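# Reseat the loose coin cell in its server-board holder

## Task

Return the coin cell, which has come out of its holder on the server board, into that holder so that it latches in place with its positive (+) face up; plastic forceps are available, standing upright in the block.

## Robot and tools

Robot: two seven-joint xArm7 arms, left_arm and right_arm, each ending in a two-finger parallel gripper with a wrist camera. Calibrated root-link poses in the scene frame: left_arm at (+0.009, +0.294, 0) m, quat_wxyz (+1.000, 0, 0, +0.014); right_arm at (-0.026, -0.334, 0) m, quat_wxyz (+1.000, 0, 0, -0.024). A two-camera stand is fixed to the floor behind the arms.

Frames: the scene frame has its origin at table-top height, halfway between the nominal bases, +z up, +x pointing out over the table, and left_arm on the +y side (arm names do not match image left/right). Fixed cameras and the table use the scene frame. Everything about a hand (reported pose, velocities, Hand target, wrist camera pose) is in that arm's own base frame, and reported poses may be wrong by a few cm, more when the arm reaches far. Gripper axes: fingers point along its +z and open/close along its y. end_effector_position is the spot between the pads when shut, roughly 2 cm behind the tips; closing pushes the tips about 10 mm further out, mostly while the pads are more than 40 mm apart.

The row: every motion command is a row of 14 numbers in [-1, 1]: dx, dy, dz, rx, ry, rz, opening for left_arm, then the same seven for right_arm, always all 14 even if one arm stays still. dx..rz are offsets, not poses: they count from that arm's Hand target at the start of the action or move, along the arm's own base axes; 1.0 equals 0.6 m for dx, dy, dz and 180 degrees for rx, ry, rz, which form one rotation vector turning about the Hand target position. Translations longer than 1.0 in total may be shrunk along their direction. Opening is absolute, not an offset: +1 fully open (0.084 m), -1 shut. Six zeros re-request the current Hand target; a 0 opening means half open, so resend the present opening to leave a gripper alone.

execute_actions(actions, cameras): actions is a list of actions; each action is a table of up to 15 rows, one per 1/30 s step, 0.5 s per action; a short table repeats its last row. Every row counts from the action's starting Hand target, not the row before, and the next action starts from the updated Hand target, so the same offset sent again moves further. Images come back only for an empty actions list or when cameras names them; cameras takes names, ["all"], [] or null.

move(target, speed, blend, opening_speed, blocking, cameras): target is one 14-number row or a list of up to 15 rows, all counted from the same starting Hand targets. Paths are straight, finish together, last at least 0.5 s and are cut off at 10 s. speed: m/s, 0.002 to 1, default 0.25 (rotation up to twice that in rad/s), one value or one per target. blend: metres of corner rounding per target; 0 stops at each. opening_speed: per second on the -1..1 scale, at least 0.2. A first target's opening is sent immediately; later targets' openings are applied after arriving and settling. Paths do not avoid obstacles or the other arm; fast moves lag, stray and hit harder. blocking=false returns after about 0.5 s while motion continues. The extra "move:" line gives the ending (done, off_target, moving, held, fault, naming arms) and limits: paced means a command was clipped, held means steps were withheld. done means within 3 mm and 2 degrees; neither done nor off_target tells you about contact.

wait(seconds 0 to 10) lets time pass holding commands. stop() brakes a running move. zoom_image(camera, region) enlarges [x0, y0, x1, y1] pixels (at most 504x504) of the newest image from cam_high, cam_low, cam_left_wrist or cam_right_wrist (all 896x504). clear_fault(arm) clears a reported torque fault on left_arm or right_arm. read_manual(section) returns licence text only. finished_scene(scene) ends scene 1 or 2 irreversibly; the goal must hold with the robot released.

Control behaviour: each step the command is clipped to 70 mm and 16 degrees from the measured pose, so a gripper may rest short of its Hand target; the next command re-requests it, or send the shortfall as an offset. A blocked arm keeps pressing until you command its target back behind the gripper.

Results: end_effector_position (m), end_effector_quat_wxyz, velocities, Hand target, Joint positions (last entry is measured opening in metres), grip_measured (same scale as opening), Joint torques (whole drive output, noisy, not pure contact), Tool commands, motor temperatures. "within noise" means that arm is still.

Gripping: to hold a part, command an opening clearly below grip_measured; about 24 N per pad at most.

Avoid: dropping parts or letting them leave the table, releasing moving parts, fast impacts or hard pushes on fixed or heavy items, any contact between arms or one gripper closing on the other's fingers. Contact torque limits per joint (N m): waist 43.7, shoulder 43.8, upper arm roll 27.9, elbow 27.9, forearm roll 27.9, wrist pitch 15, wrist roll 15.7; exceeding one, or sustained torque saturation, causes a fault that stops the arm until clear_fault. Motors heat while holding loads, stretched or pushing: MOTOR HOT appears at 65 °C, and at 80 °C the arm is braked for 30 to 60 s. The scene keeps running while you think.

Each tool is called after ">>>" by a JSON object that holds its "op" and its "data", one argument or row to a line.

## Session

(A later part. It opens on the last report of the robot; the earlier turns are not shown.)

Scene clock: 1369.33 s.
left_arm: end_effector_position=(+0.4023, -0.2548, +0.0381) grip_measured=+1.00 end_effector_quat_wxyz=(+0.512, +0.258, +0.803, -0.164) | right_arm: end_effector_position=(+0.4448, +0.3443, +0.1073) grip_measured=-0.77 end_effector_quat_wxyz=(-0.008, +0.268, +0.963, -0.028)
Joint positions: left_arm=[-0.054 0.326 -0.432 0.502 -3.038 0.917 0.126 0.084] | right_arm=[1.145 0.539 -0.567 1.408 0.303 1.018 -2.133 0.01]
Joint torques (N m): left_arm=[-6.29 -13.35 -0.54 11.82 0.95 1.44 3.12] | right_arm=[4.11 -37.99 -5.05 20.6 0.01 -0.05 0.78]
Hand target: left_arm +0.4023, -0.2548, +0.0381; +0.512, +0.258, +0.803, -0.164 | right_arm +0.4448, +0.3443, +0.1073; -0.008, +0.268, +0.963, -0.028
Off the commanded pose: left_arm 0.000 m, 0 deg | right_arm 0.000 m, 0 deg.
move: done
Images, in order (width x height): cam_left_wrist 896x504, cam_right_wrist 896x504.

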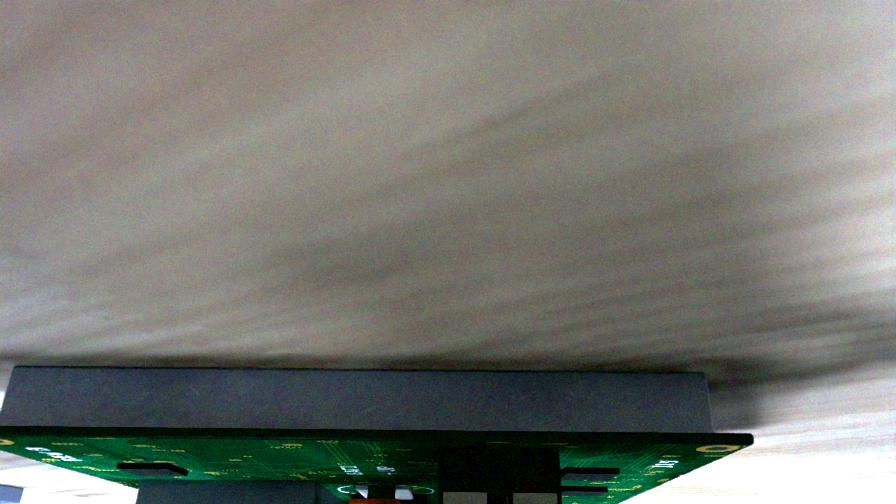

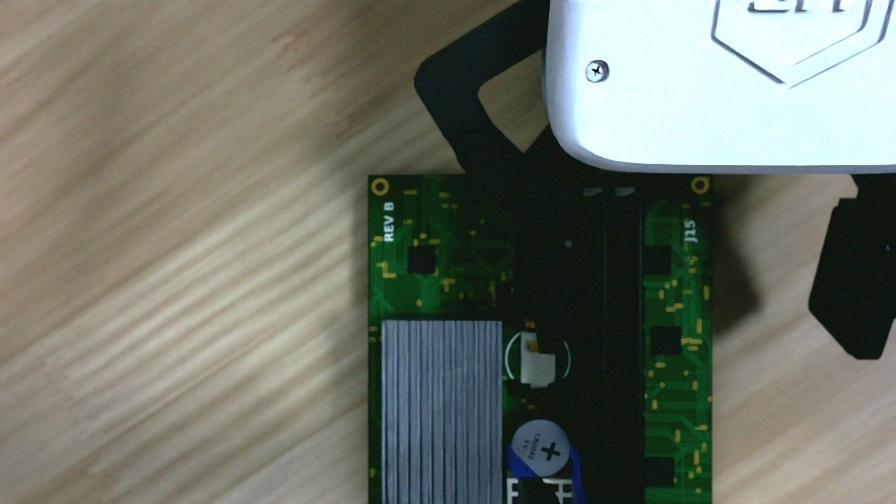

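>>> {"op": "move", "data": {
  "target": [0,0,-0.0033,0,0,0,1,0,0,0,0,0,0,-0.75],
  "speed": 0.02,
  "cameras": ["cam_right_wrist"]
}}

>>> {"op": "zoom_image", "data": {
  "camera": "cam_right_wrist",
  "region": [480, 290, 640, 430]
}}

Scene clock: 1375.53 s.
left_arm: end_effector_position=(+0.4023, -0.2548, +0.0361) grip_measured=+1.00 end_effector_quat_wxyz=(+0.512, +0.258, +0.803, -0.164) | right_arm: end_effector_position=(+0.4448, +0.3443, +0.1073) grip_measured=-0.77 end_effector_quat_wxyz=(-0.008, +0.268, +0.963, -0.028)
Joint positions: left_arm=[-0.054 0.335 -0.43 0.503 -3.037 0.923 0.129 0.084] | right_arm=[1.145 0.539 -0.567 1.408 0.303 1.018 -2.133 0.01]
Joint torques (N m): left_arm=[-5.8 -13.44 -0.48 11.98 1.32 1.69 3.13] | right_arm=[4.46 -37.62 -4.74 20.61 -0.19 -0.1 0.83]
Hand target: left_arm +0.4023, -0.2548, +0.0361; +0.512, +0.258, +0.803, -0.164 | right_arm +0.4448, +0.3443, +0.1073; -0.008, +0.268, +0.963, -0.028
Off the commanded pose: left_arm 0.000 m, 0 deg | right_arm 0.000 m, 0 deg.
move: done
Images, in order (width x height): cam_right_wrist 896x504.

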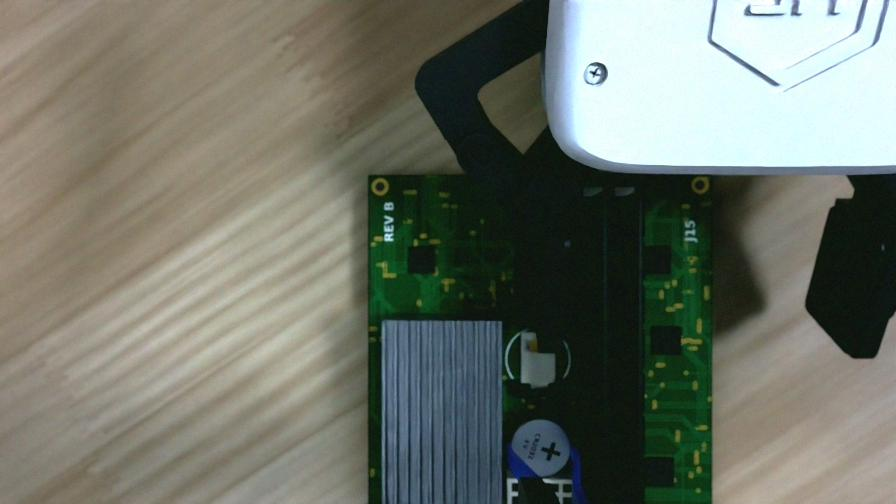

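Scaled by 3.150 from the camera's 896x504 image, which has a finer 1280x720 frame.

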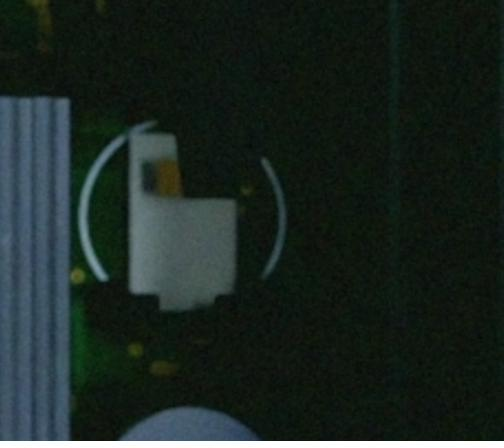

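>>> {"op": "move", "data": {
  "target": [0,0,-0.0025,0,0,0,1,0,0,0,0,0,0,-0.75],
  "speed": 0.02,
  "cameras": ["cam_right_wrist"]
}}

>>> {"op": "zoom_image", "data": {
  "camera": "cam_right_wrist",
  "region": [500, 310, 580, 390]
}}

Scene clock: 1382.57 s.
left_arm: end_effector_position=(+0.4024, -0.2548, +0.0347) grip_measured=+1.00 end_effector_quat_wxyz=(+0.512, +0.258, +0.802, -0.164) | right_arm: end_effector_position=(+0.4448, +0.3443, +0.1073) grip_measured=-0.77 end_effector_quat_wxyz=(-0.008, +0.268, +0.963, -0.028)
Joint positions: left_arm=[-0.054 0.341 -0.429 0.504 -3.036 0.928 0.132 0.084] | right_arm=[1.145 0.539 -0.567 1.408 0.303 1.018 -2.133 0.01]
Joint torques (N m): left_arm=[-6.43 -2.54 1.09 12.96 0.67 0.45 4.65] | right_arm=[3.95 -37.81 -4.76 20.51 -0.08 -0.1 0.97]
Hand target: left_arm +0.4023, -0.2548, +0.0346; +0.512, +0.258, +0.803, -0.164 | right_arm +0.4448, +0.3443, +0.1073; -0.008, +0.268, +0.963, -0.028
Off the commanded pose: left_arm 0.000 m, 0 deg | right_arm 0.000 m, 0 deg.
move: done
Images, in order (width x height): cam_right_wrist 896x504.

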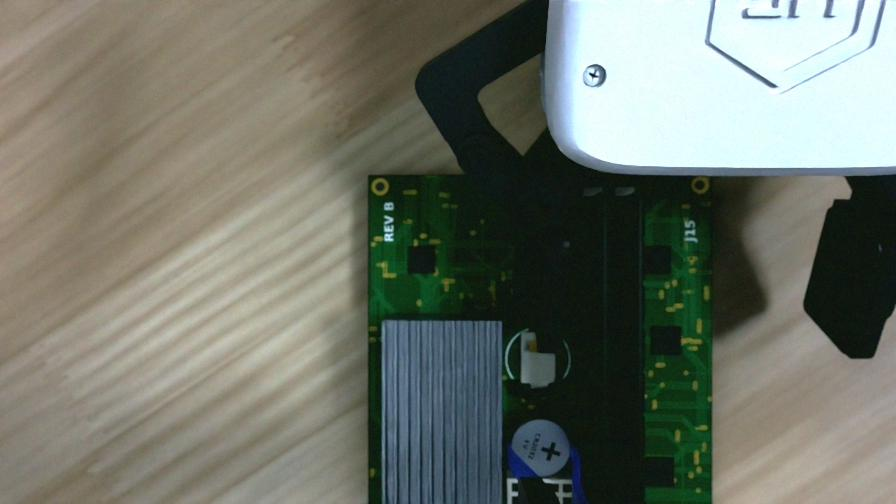

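Scaled by 6.300 from the camera's 896x504 image, which has a finer 1280x720 frame.

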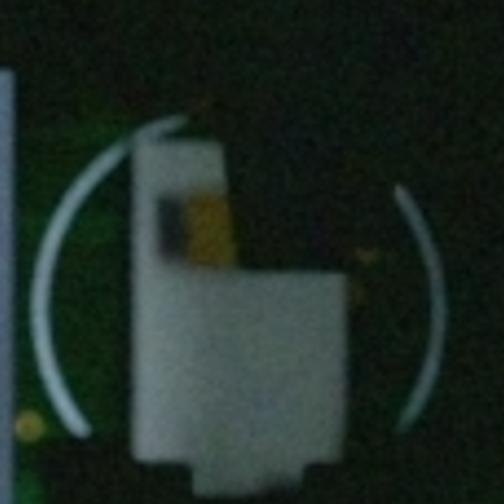

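>>> {"op": "move", "data": {
  "target": [
    [0,0,0.0013,0,0,0,1,0,0,0.0033,0,0,0,-0.75],
    [0,0,0.0013,0,0,0,1,-0.0362,0.0235,0.0033,0,0,0,-0.75]
  ],
  "speed": 0.05,
  "cameras": ["cam_left_wrist","cam_right_wrist","cam_high"]
}}

>>> {"op": "zoom_image", "data": {
  "camera": "cam_right_wrist",
  "region": [480, 360, 620, 504]
}}

>>> {"op": "zoom_image", "data": {
  "camera": "cam_left_wrist",
  "region": [320, 404, 460, 504]
}}

Scene clock: 1456.63 s.
left_arm: end_effector_position=(+0.4023, -0.2548, +0.0353) grip_measured=+1.00 end_effector_quat_wxyz=(+0.512, +0.258, +0.803, -0.164) | right_arm: end_effector_position=(+0.4231, +0.3584, +0.1093) grip_measured=-0.77 end_effector_quat_wxyz=(-0.008, +0.268, +0.963, -0.028)
Joint positions: left_arm=[-0.054 0.338 -0.429 0.504 -3.036 0.925 0.131 0.084] | right_arm=[1.194 0.509 -0.566 1.372 0.29 1.008 -2.084 0.01]
Joint torques (N m): left_arm=[6.38 -27.85 -2.6 6.39 -0.87 0.51 -2.98] | right_arm=[5.92 -42.98 -2.21 13.57 -1.74 -2.04 0.85]
Hand target: left_arm +0.4023, -0.2548, +0.0354; +0.512, +0.258, +0.803, -0.164 | right_arm +0.4230, +0.3584, +0.1093; -0.008, +0.268, +0.963, -0.028
Off the commanded pose: left_arm 0.000 m, 0 deg | right_arm 0.000 m, 0 deg.
move: done
Images, in order (width x height): cam_high 896x504, cam_left_wrist 896x504, cam_right_wrist 896x504.

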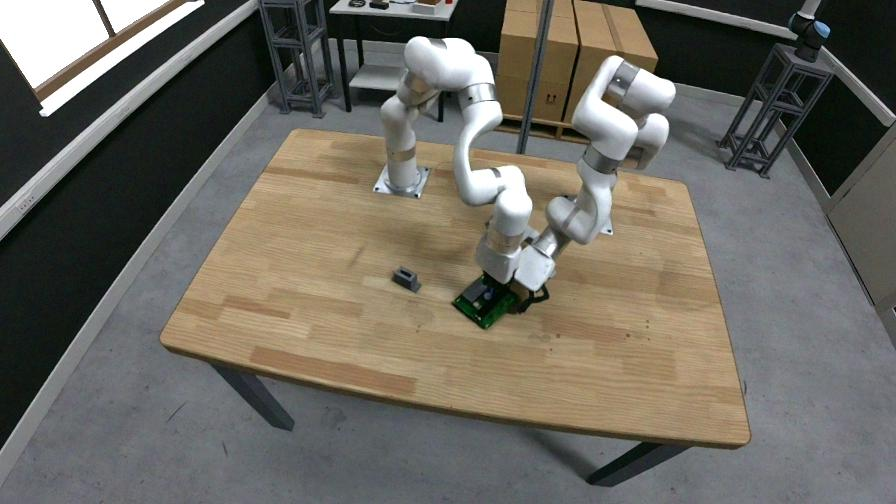

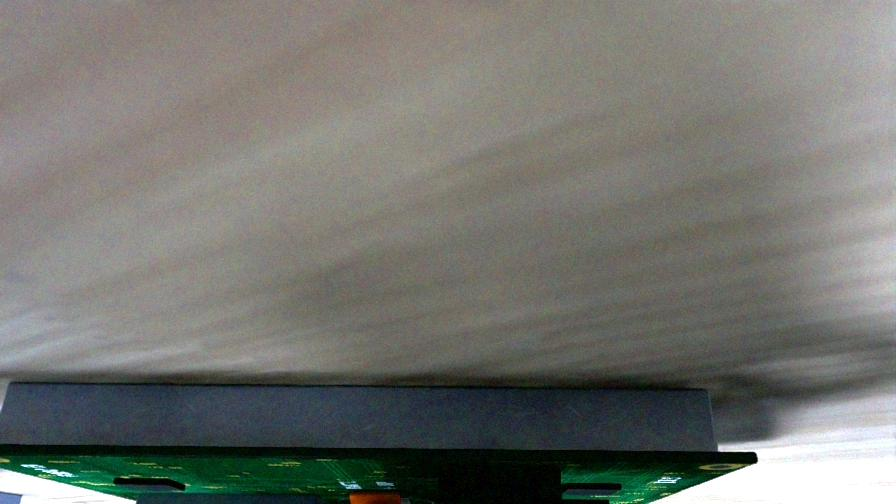

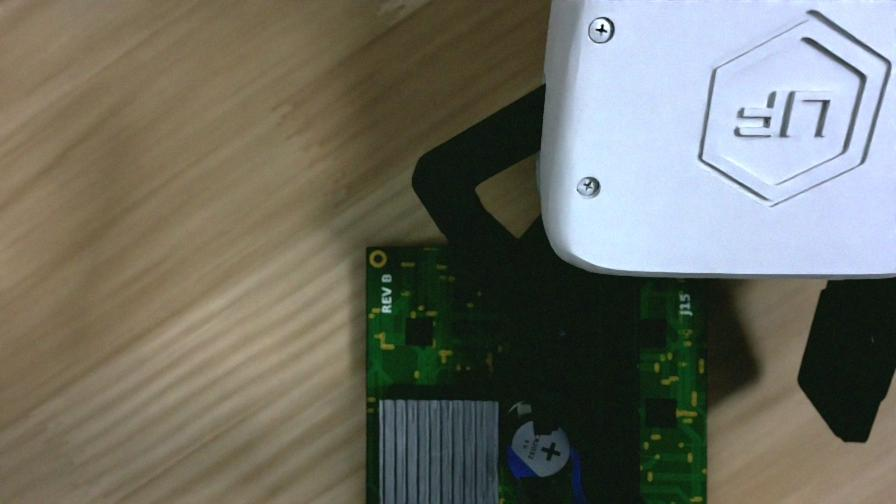

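Scaled by 3.500 from the camera's 896x504 image, which has a finer 1280x720 frame.

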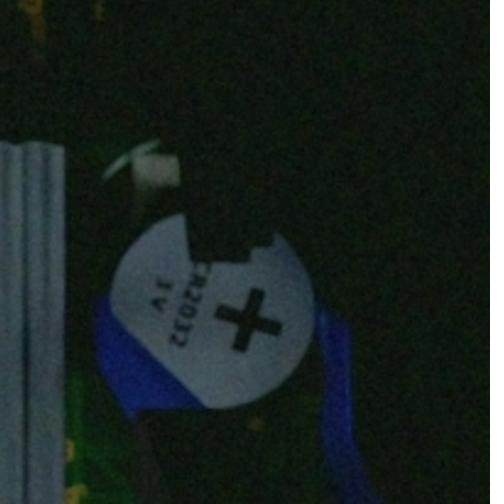

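Scaled by 3.600 from the camera's 896x504 image, which has a finer 1280x720 frame.

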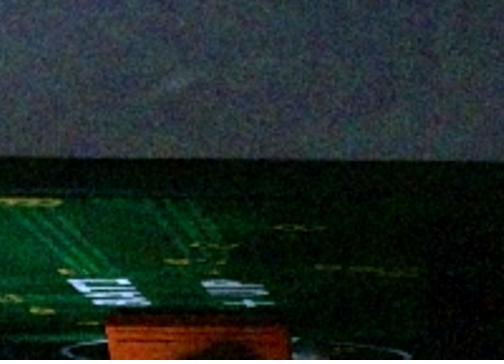

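>>> {"op": "move", "data": {
  "target": [
    [0,0,0,0,0,0,1,-0.0064,0.0039,0,0,0,0,-0.75],
    [0,0,0,0,0,0,1,-0.0064,0.0039,-0.01,0,0,0,-0.75]
  ],
  "speed": 0.03,
  "cameras": ["cam_left_wrist","cam_right_wrist"]
}}

>>> {"op": "zoom_image", "data": {
  "camera": "cam_right_wrist",
  "region": [480, 360, 620, 504]
}}

Scene clock: 1471.57 s.
left_arm: end_effector_position=(+0.4023, -0.2548, +0.0354) grip_measured=+1.00 end_effector_quat_wxyz=(+0.512, +0.258, +0.803, -0.164) | right_arm: end_effector_position=(+0.4192, +0.3608, +0.1033) grip_measured=-0.77 end_effector_quat_wxyz=(-0.008, +0.268, +0.963, -0.028)
Joint positions: left_arm=[-0.054 0.338 -0.429 0.504 -3.036 0.925 0.131 0.084] | right_arm=[1.201 0.513 -0.562 1.36 0.294 0.992 -2.079 0.01]
Joint torques (N m): left_arm=[5.69 -27.8 -1.84 9.08 0.67 1.34 -2.67] | right_arm=[-5.64 -31.35 -2.34 13.3 1.42 -1.95 -0.58]
Hand target: left_arm +0.4023, -0.2548, +0.0354; +0.512, +0.258, +0.803, -0.164 | right_arm +0.4192, +0.3607, +0.1033; -0.008, +0.268, +0.963, -0.028
Off the commanded pose: left_arm 0.000 m, 0 deg | right_arm 0.000 m, 0 deg.
move: done
Images, in order (width x height): cam_left_wrist 896x504, cam_right_wrist 896x504.

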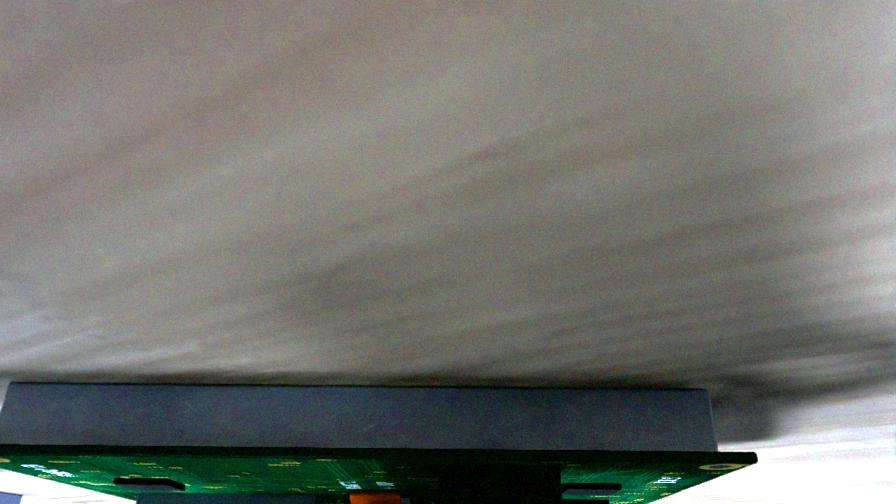

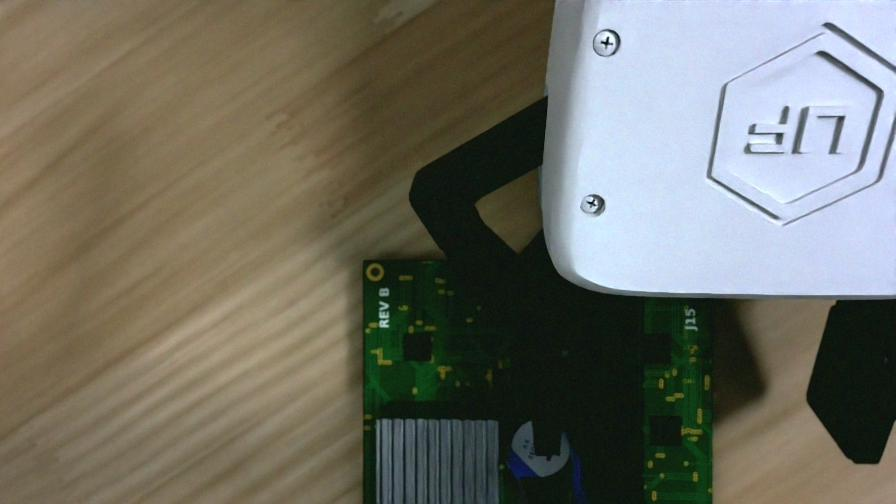

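Scaled by 3.500 from the camera's 896x504 image, which has a finer 1280x720 frame.

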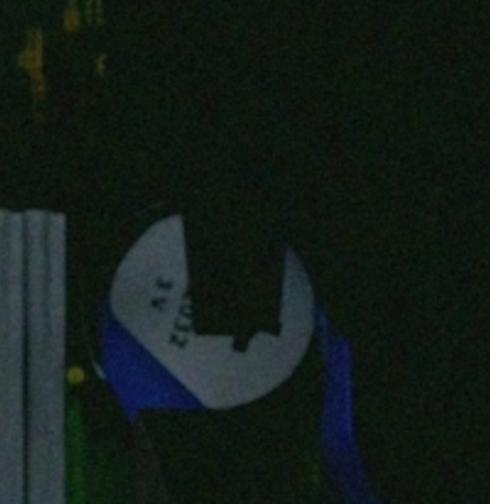

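>>> {"op": "move", "data": {
  "target": [0,0,0,0,0,0,1,0,0,-0.0057,0,0,0,-0.75],
  "speed": 0.015,
  "cameras": ["cam_right_wrist"]
}}

>>> {"op": "zoom_image", "data": {
  "camera": "cam_right_wrist",
  "region": [490, 390, 600, 500]
}}

Scene clock: 1486.57 s.
left_arm: end_effector_position=(+0.4023, -0.2548, +0.0354) grip_measured=+1.00 end_effector_quat_wxyz=(+0.512, +0.258, +0.803, -0.164) | right_arm: end_effector_position=(+0.4192, +0.3607, +0.0999) grip_measured=-0.77 end_effector_quat_wxyz=(-0.008, +0.268, +0.963, -0.028)
Joint positions: left_arm=[-0.054 0.338 -0.429 0.504 -3.036 0.925 0.131 0.084] | right_arm=[1.199 0.518 -0.56 1.357 0.297 0.985 -2.081 0.01]
Joint torques (N m): left_arm=[5.67 -27.23 -1.84 11.04 0.43 1.48 -2.59] | right_arm=[-5.44 -30.54 -2.05 13.12 1.67 -2.16 -0.76]
Hand target: left_arm +0.4023, -0.2548, +0.0354; +0.512, +0.258, +0.803, -0.164 | right_arm +0.4192, +0.3607, +0.0998; -0.008, +0.268, +0.963, -0.028
Off the commanded pose: left_arm 0.000 m, 0 deg | right_arm 0.000 m, 0 deg.
move: done
Images, in order (width x height): cam_right_wrist 896x504.

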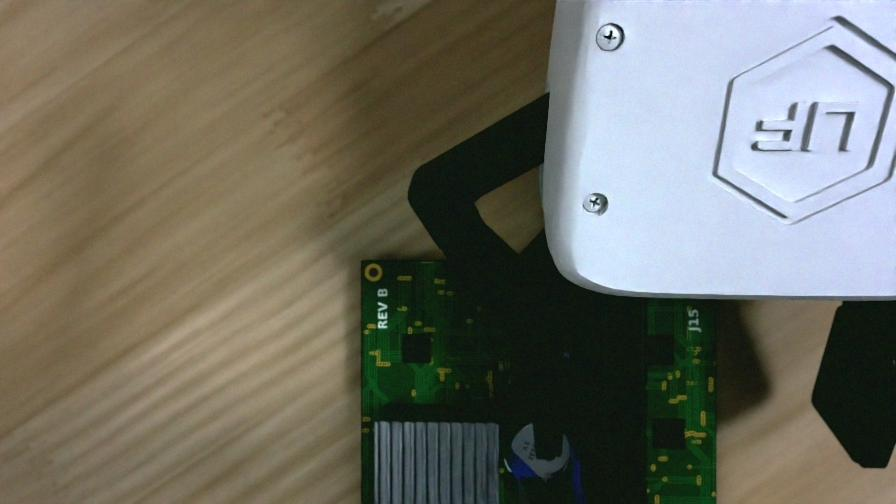

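Scaled by 4.582 from the camera's 896x504 image, which has a finer 1280x720 frame.

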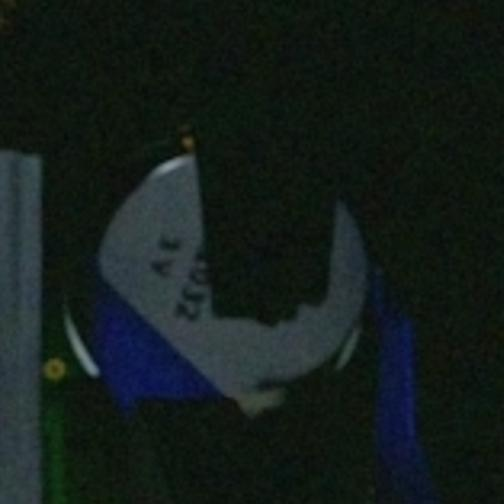

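>>> {"op": "move", "data": {
  "target": [0,0,0,0,0,0,1,0.0033,-0.002,0,0,0,0,-0.75],
  "speed": 0.01,
  "cameras": ["cam_right_wrist"]
}}

>>> {"op": "zoom_image", "data": {
  "camera": "cam_right_wrist",
  "region": [490, 390, 600, 500]
}}

Scene clock: 1504.50 s.
left_arm: end_effector_position=(+0.4023, -0.2548, +0.0354) grip_measured=+1.00 end_effector_quat_wxyz=(+0.512, +0.258, +0.803, -0.164) | right_arm: end_effector_position=(+0.4211, +0.3596, +0.0998) grip_measured=-0.77 end_effector_quat_wxyz=(-0.008, +0.267, +0.963, -0.028)
Joint positions: left_arm=[-0.054 0.338 -0.429 0.504 -3.036 0.925 0.131 0.084] | right_arm=[1.195 0.521 -0.56 1.36 0.298 0.986 -2.085 0.01]
Joint torques (N m): left_arm=[5.43 -27.88 -1.73 11.08 0.51 1.5 -2.15] | right_arm=[-5.24 -31.22 -5.21 20.56 1.72 -0.04 -0.87]
Hand target: left_arm +0.4023, -0.2548, +0.0354; +0.512, +0.258, +0.803, -0.164 | right_arm +0.4212, +0.3595, +0.0998; -0.008, +0.268, +0.963, -0.028
Off the commanded pose: left_arm 0.000 m, 0 deg | right_arm 0.000 m, 0 deg.
move: done
Images, in order (width x height): cam_right_wrist 896x504.

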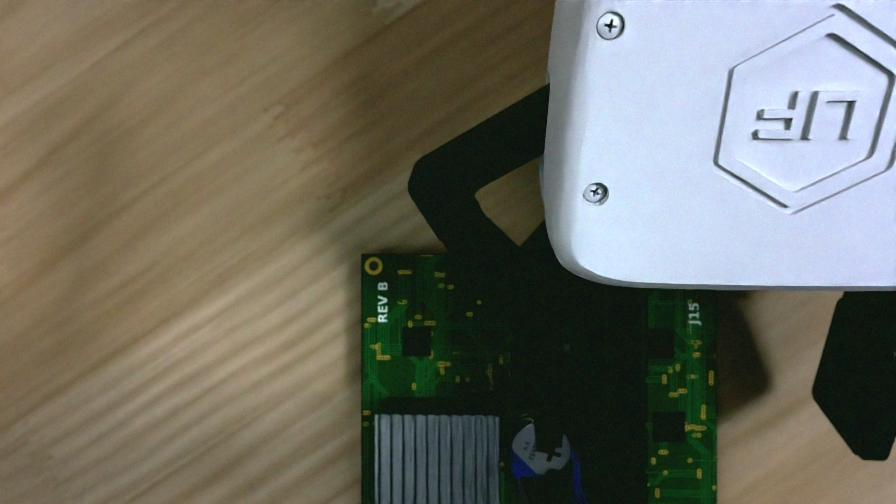

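Scaled by 4.582 from the camera's 896x504 image, which has a finer 1280x720 frame.

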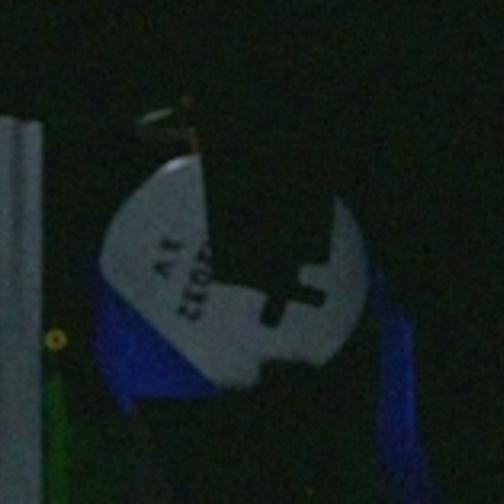

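>>> {"op": "move", "data": {
  "target": [
    [0,0,0,0,0,0,1,0,0,0,0,0,0,-0.79],
    [0,0,0,0,0,0,1,0,0,-0.0025,0,0,0,-0.79]
  ],
  "speed": 0.01,
  "opening_speed": 0.3,
  "cameras": ["cam_right_wrist"]
}}

>>> {"op": "zoom_image", "data": {
  "camera": "cam_right_wrist",
  "region": [490, 390, 600, 500]
}}

Scene clock: 1567.67 s.
left_arm: end_effector_position=(+0.4023, -0.2548, +0.0354) grip_measured=+1.00 end_effector_quat_wxyz=(+0.512, +0.258, +0.803, -0.164) | right_arm: end_effector_position=(+0.4212, +0.3596, +0.0984) grip_measured=-0.81 end_effector_quat_wxyz=(-0.008, +0.268, +0.963, -0.028)
Joint positions: left_arm=[-0.054 0.338 -0.429 0.504 -3.036 0.925 0.131 0.084] | right_arm=[1.194 0.523 -0.559 1.359 0.3 0.983 -2.086 0.008]
Joint torques (N m): left_arm=[5.32 -27.09 -1.68 10.92 0.51 1.43 -1.86] | right_arm=[-5.43 -30.8 -2.11 12.89 1.44 -2 -0.59]
Hand target: left_arm +0.4023, -0.2548, +0.0354; +0.512, +0.258, +0.803, -0.164 | right_arm +0.4212, +0.3595, +0.0983; -0.008, +0.268, +0.963, -0.028
Off the commanded pose: left_arm 0.000 m, 0 deg | right_arm 0.000 m, 0 deg.
move: done
Images, in order (width x height): cam_right_wrist 896x504.

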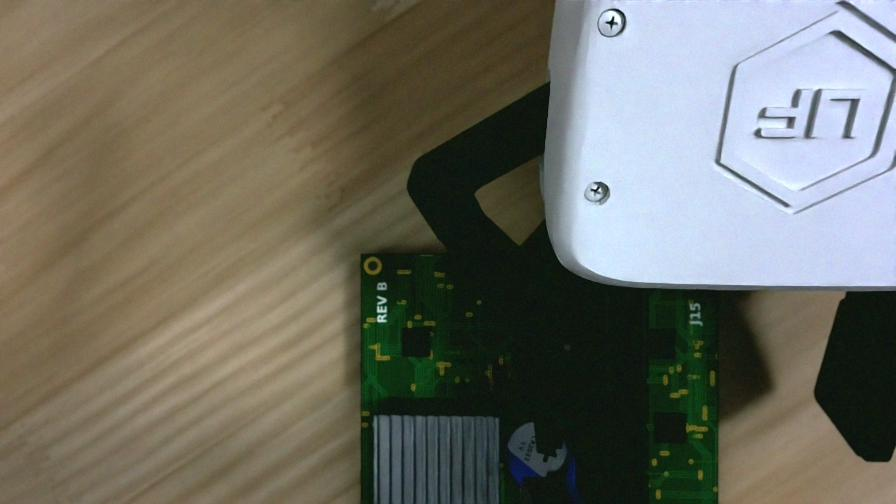

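Scaled by 4.582 from the camera's 896x504 image, which has a finer 1280x720 frame.

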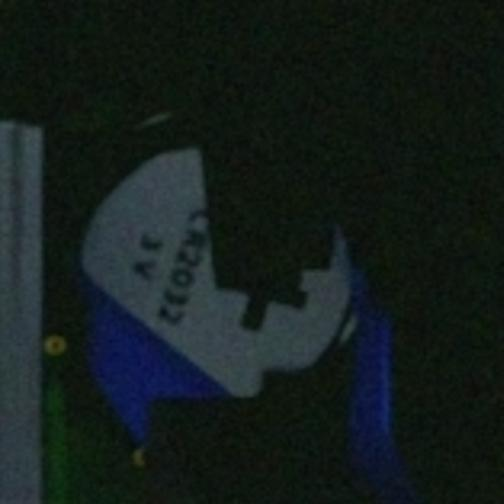

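>>> {"op": "move", "data": {
  "target": [
    [0,0,0,0,0,0,1,0,0,0,0,0,0,-0.64],
    [0,0,0,0,0,0,1,0,0,0.02,0,0,0,-0.64]
  ],
  "speed": 0.03,
  "opening_speed": 0.3,
  "cameras": ["cam_right_wrist"]
}}

>>> {"op": "zoom_image", "data": {
  "camera": "cam_right_wrist",
  "region": [480, 380, 604, 504]
}}

Scene clock: 1582.80 s.
left_arm: end_effector_position=(+0.4023, -0.2548, +0.0354) grip_measured=+1.00 end_effector_quat_wxyz=(+0.512, +0.258, +0.803, -0.164) | right_arm: end_effector_position=(+0.4212, +0.3595, +0.1103) grip_measured=-0.66 end_effector_quat_wxyz=(-0.008, +0.268, +0.963, -0.028)
Joint positions: left_arm=[-0.054 0.338 -0.429 0.504 -3.036 0.925 0.131 0.084] | right_arm=[1.199 0.505 -0.566 1.369 0.288 1.009 -2.079 0.015]
Joint torques (N m): left_arm=[4.34 -27.24 -1.97 11 0.48 1.41 -1.8] | right_arm=[6.03 -42.72 -6.05 20.54 -1.9 0.05 0.93]
Hand target: left_arm +0.4023, -0.2548, +0.0354; +0.512, +0.258, +0.803, -0.164 | right_arm +0.4212, +0.3595, +0.1103; -0.008, +0.268, +0.963, -0.028
Off the commanded pose: left_arm 0.000 m, 0 deg | right_arm 0.000 m, 0 deg.
move: done
Images, in order (width x height): cam_right_wrist 896x504.

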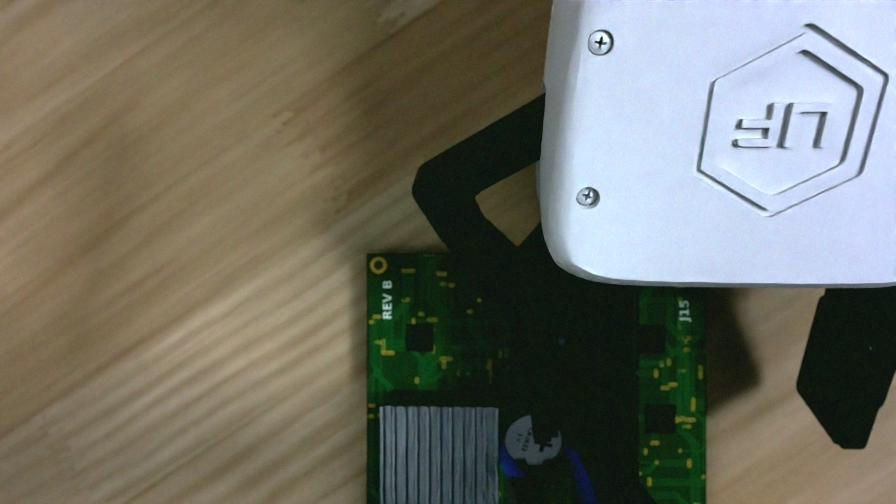

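Scaled by 4.065 from the camera's 896x504 image, which has a finer 1280x720 frame.

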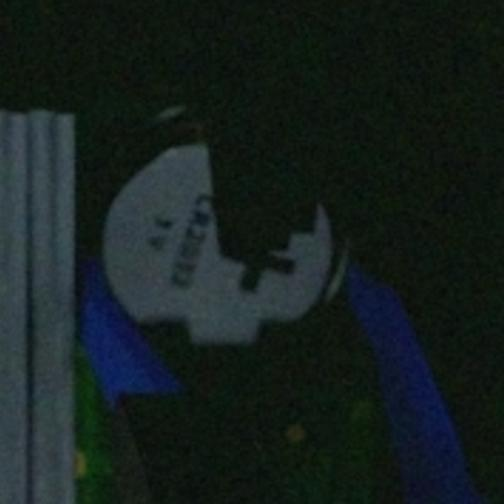

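>>> {"op": "move", "data": {
  "target": [
    [0,0,0,0,0,0,1,-0.004,0.0024,0,0,0,0,-0.87],
    [0,0,0,0,0,0,1,-0.004,0.0024,-0.0083,0,0,0,-0.87]
  ],
  "speed": 0.03,
  "opening_speed": 0.3,
  "cameras": ["cam_right_wrist"]
}}

>>> {"op": "zoom_image", "data": {
  "camera": "cam_right_wrist",
  "region": [480, 380, 604, 504]
}}

Scene clock: 1602.90 s.
left_arm: end_effector_position=(+0.4023, -0.2548, +0.0354) grip_measured=+1.00 end_effector_quat_wxyz=(+0.512, +0.258, +0.803, -0.164) | right_arm: end_effector_position=(+0.4188, +0.3610, +0.1054) grip_measured=-0.87 end_effector_quat_wxyz=(-0.008, +0.268, +0.963, -0.028)
Joint positions: left_arm=[-0.054 0.338 -0.429 0.504 -3.036 0.925 0.131 0.084] | right_arm=[1.202 0.509 -0.563 1.361 0.291 0.996 -2.077 0.006]
Joint torques (N m): left_arm=[3.77 -27.07 -2.24 11.04 0.62 1.75 -1.43] | right_arm=[-5.14 -31.33 -2.1 13.01 1.92 -2.28 -0.72]
Hand target: left_arm +0.4023, -0.2548, +0.0354; +0.512, +0.258, +0.803, -0.164 | right_arm +0.4188, +0.3610, +0.1054; -0.008, +0.268, +0.963, -0.028
Off the commanded pose: left_arm 0.000 m, 0 deg | right_arm 0.000 m, 0 deg.
move: done
Images, in order (width x height): cam_right_wrist 896x504.

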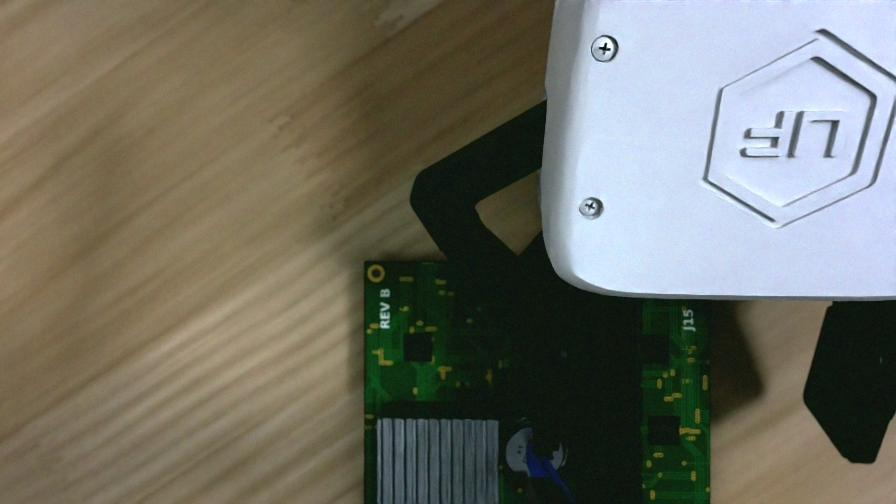

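Scaled by 4.065 from the camera's 896x504 image, which has a finer 1280x720 frame.

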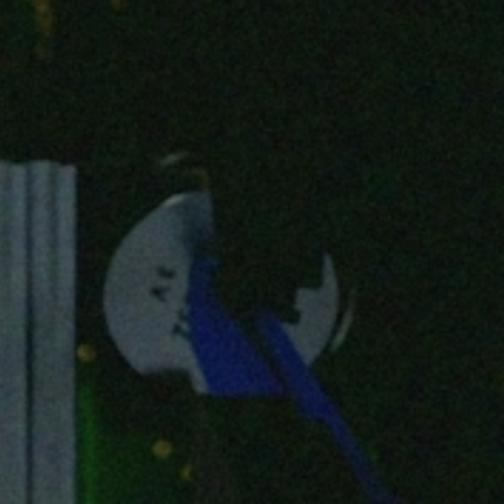

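>>> {"op": "move", "data": {
  "target": [0,0,0,0,0,0,1,0,0,-0.0033,0,0,0,-0.87],
  "speed": 0.015,
  "cameras": ["cam_right_wrist"]
}}

>>> {"op": "zoom_image", "data": {
  "camera": "cam_right_wrist",
  "region": [480, 380, 604, 504]
}}

Scene clock: 1608.23 s.
left_arm: end_effector_position=(+0.4023, -0.2548, +0.0354) grip_measured=+1.00 end_effector_quat_wxyz=(+0.512, +0.258, +0.803, -0.164) | right_arm: end_effector_position=(+0.4188, +0.3610, +0.1034) grip_measured=-0.87 end_effector_quat_wxyz=(-0.008, +0.268, +0.963, -0.028)
Joint positions: left_arm=[-0.054 0.338 -0.429 0.504 -3.036 0.925 0.131 0.084] | right_arm=[1.202 0.512 -0.562 1.359 0.293 0.992 -2.078 0.006]
Joint torques (N m): left_arm=[3.26 -26.4 -1.98 10.94 0.45 1.47 -1.14] | right_arm=[-5.42 -30.76 -2.31 13.12 1.86 -2.16 -0.84]
Hand target: left_arm +0.4023, -0.2548, +0.0354; +0.512, +0.258, +0.803, -0.164 | right_arm +0.4188, +0.3610, +0.1034; -0.008, +0.268, +0.963, -0.028
Off the commanded pose: left_arm 0.000 m, 0 deg | right_arm 0.000 m, 0 deg.
move: done
Images, in order (width x height): cam_right_wrist 896x504.

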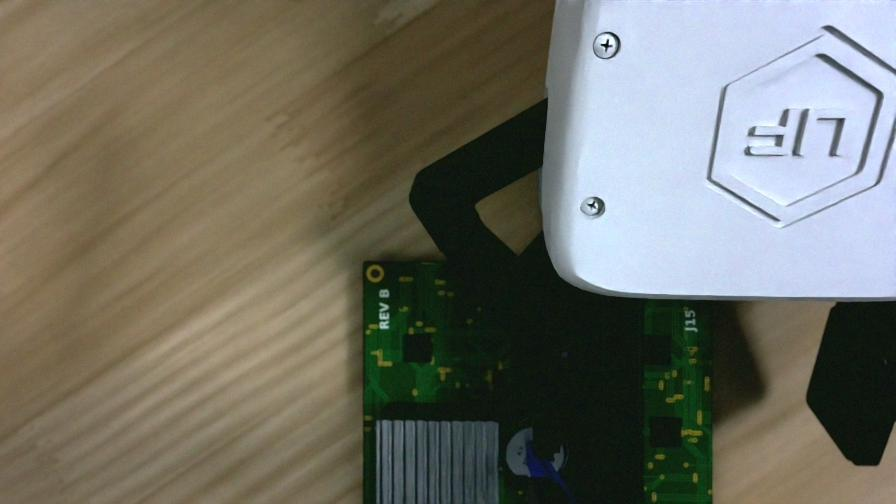

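Scaled by 4.065 from the camera's 896x504 image, which has a finer 1280x720 frame.

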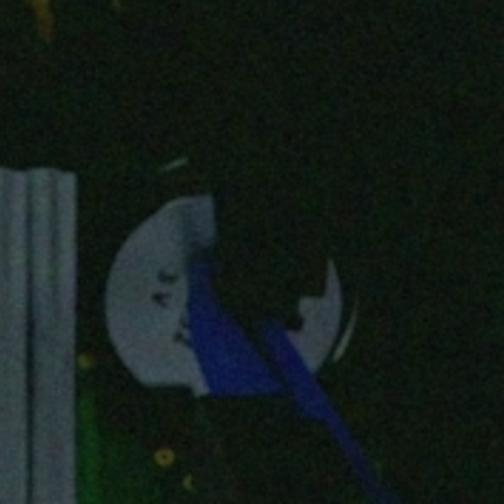

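>>> {"op": "move", "data": {
  "target": [0,0,0,0,0,0,1,0,0,-0.0025,0,0,0,-0.87],
  "speed": 0.015,
  "cameras": ["cam_right_wrist"]
}}

>>> {"op": "zoom_image", "data": {
  "camera": "cam_right_wrist",
  "region": [480, 380, 604, 504]
}}

Scene clock: 1622.07 s.
left_arm: end_effector_position=(+0.4023, -0.2548, +0.0354) grip_measured=+1.00 end_effector_quat_wxyz=(+0.512, +0.258, +0.803, -0.164) | right_arm: end_effector_position=(+0.4188, +0.3610, +0.1019) grip_measured=-0.87 end_effector_quat_wxyz=(-0.008, +0.268, +0.963, -0.028)
Joint positions: left_arm=[-0.054 0.338 -0.429 0.504 -3.036 0.925 0.131 0.084] | right_arm=[1.201 0.514 -0.561 1.358 0.295 0.989 -2.079 0.006]
Joint torques (N m): left_arm=[3.18 -26.47 -2.32 11.15 0.49 1.53 -0.68] | right_arm=[-5.23 -30.26 -1.91 12.85 1.72 -2.23 -0.62]
Hand target: left_arm +0.4023, -0.2548, +0.0354; +0.512, +0.258, +0.803, -0.164 | right_arm +0.4188, +0.3610, +0.1019; -0.008, +0.268, +0.963, -0.028
Off the commanded pose: left_arm 0.000 m, 0 deg | right_arm 0.000 m, 0 deg.
move: done
Images, in order (width x height): cam_right_wrist 896x504.

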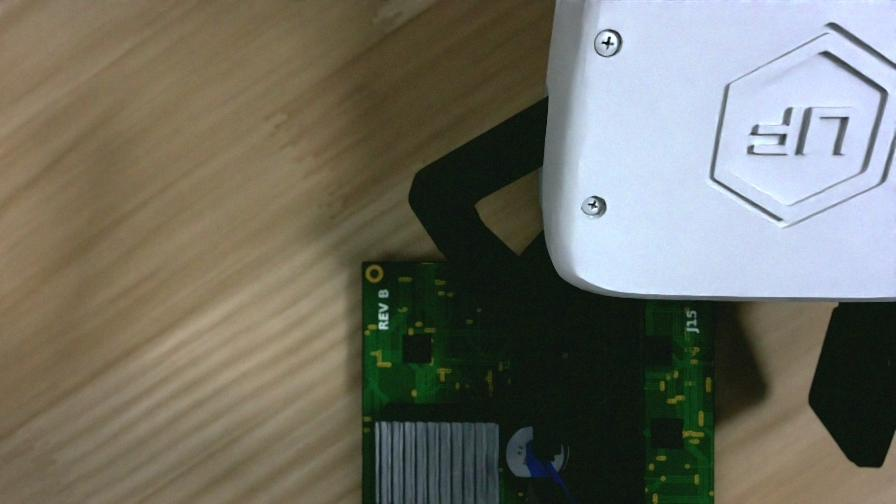

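Scaled by 4.065 from the camera's 896x504 image, which has a finer 1280x720 frame.

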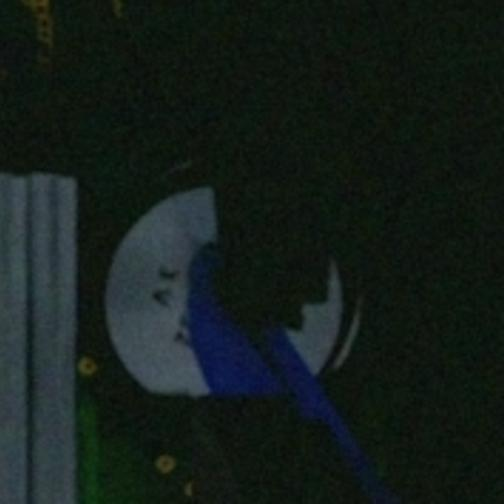

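>>> {"op": "move", "data": {
  "target": [
    [0,0,0.0067,0,0,0,1,0,0,0,0,0,0,-0.87],
    [-0.0615,0.0439,0.042,0,0,0,1,0,0,0,0,0,0,-0.87]
  ],
  "speed": 0.03,
  "blend": [0.002,0],
  "cameras": ["cam_right_wrist","cam_left_wrist"]
}}

>>> {"op": "zoom_image", "data": {
  "camera": "cam_right_wrist",
  "region": [480, 380, 604, 504]
}}

>>> {"op": "zoom_image", "data": {
  "camera": "cam_left_wrist",
  "region": [320, 340, 500, 504]
}}

Scene clock: 1645.63 s.
left_arm: end_effector_position=(+0.3655, -0.2285, +0.0606) grip_measured=+1.00 end_effector_quat_wxyz=(+0.512, +0.258, +0.803, -0.164) | right_arm: end_effector_position=(+0.4188, +0.3610, +0.1019) grip_measured=-0.87 end_effector_quat_wxyz=(-0.008, +0.268, +0.963, -0.028)
Joint positions: left_arm=[-0.034 0.124 -0.459 0.334 -3.021 0.909 0.032 0.084] | right_arm=[1.201 0.514 -0.561 1.358 0.295 0.989 -2.079 0.006]
Joint torques (N m): left_arm=[6.48 -25.27 -3.57 6.22 1.05 -0.43 -3.38] | right_arm=[-1.87 -31.85 -2.19 12.66 0.17 -0.84 -0.37]
Hand target: left_arm +0.3654, -0.2285, +0.0606; +0.512, +0.258, +0.803, -0.164 | right_arm +0.4188, +0.3610, +0.1019; -0.008, +0.268, +0.963, -0.028
Off the commanded pose: left_arm 0.000 m, 0 deg | right_arm 0.000 m, 0 deg.
move: done
Images, in order (width x height): cam_left_wrist 896x504, cam_right_wrist 896x504.

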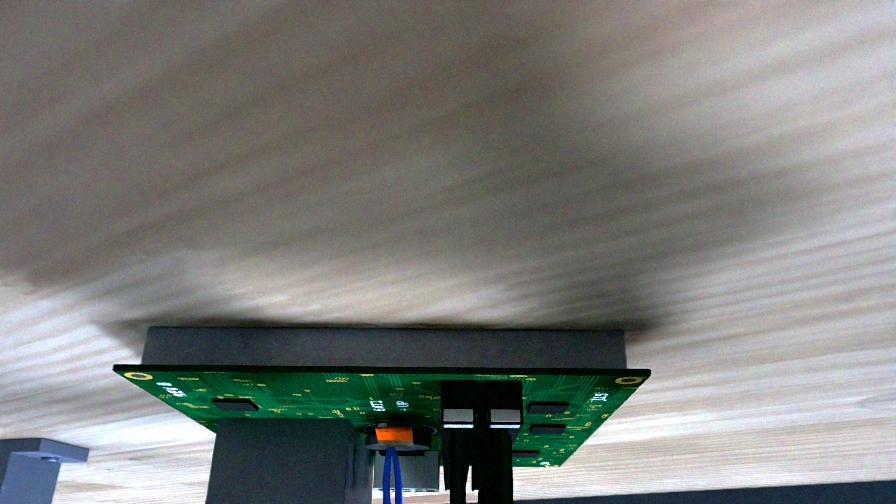

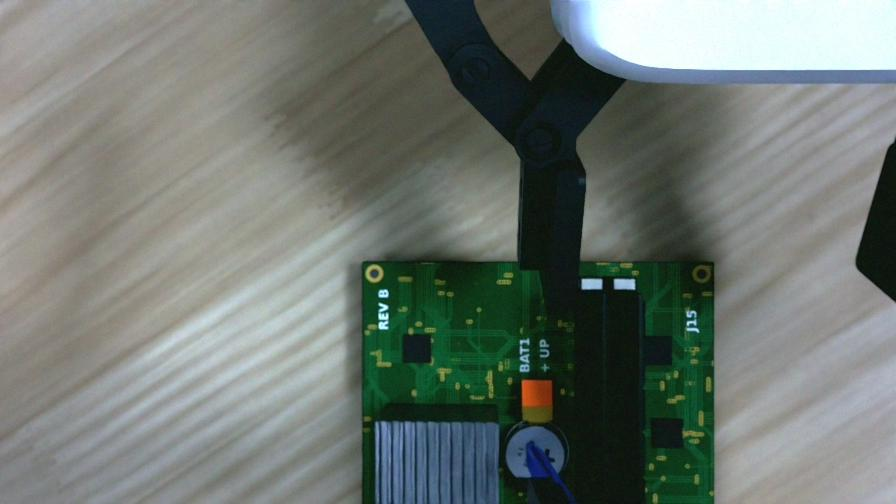

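Scaled by 4.065 from the camera's 896x504 image, which has a finer 1280x720 frame.

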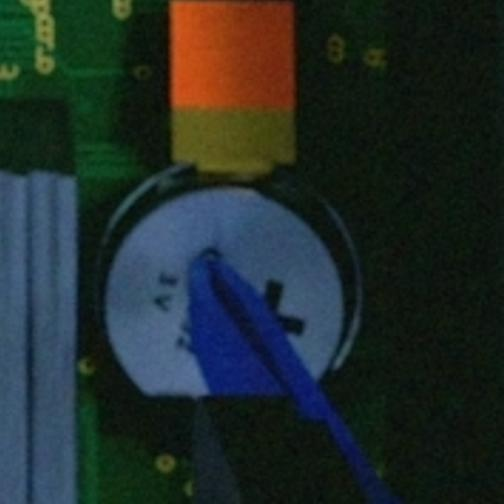

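Scaled by 2.800 from the camera's 896x504 image, which has a finer 1280x720 frame.

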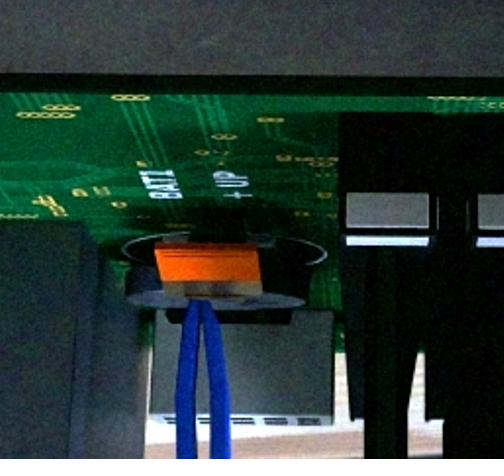

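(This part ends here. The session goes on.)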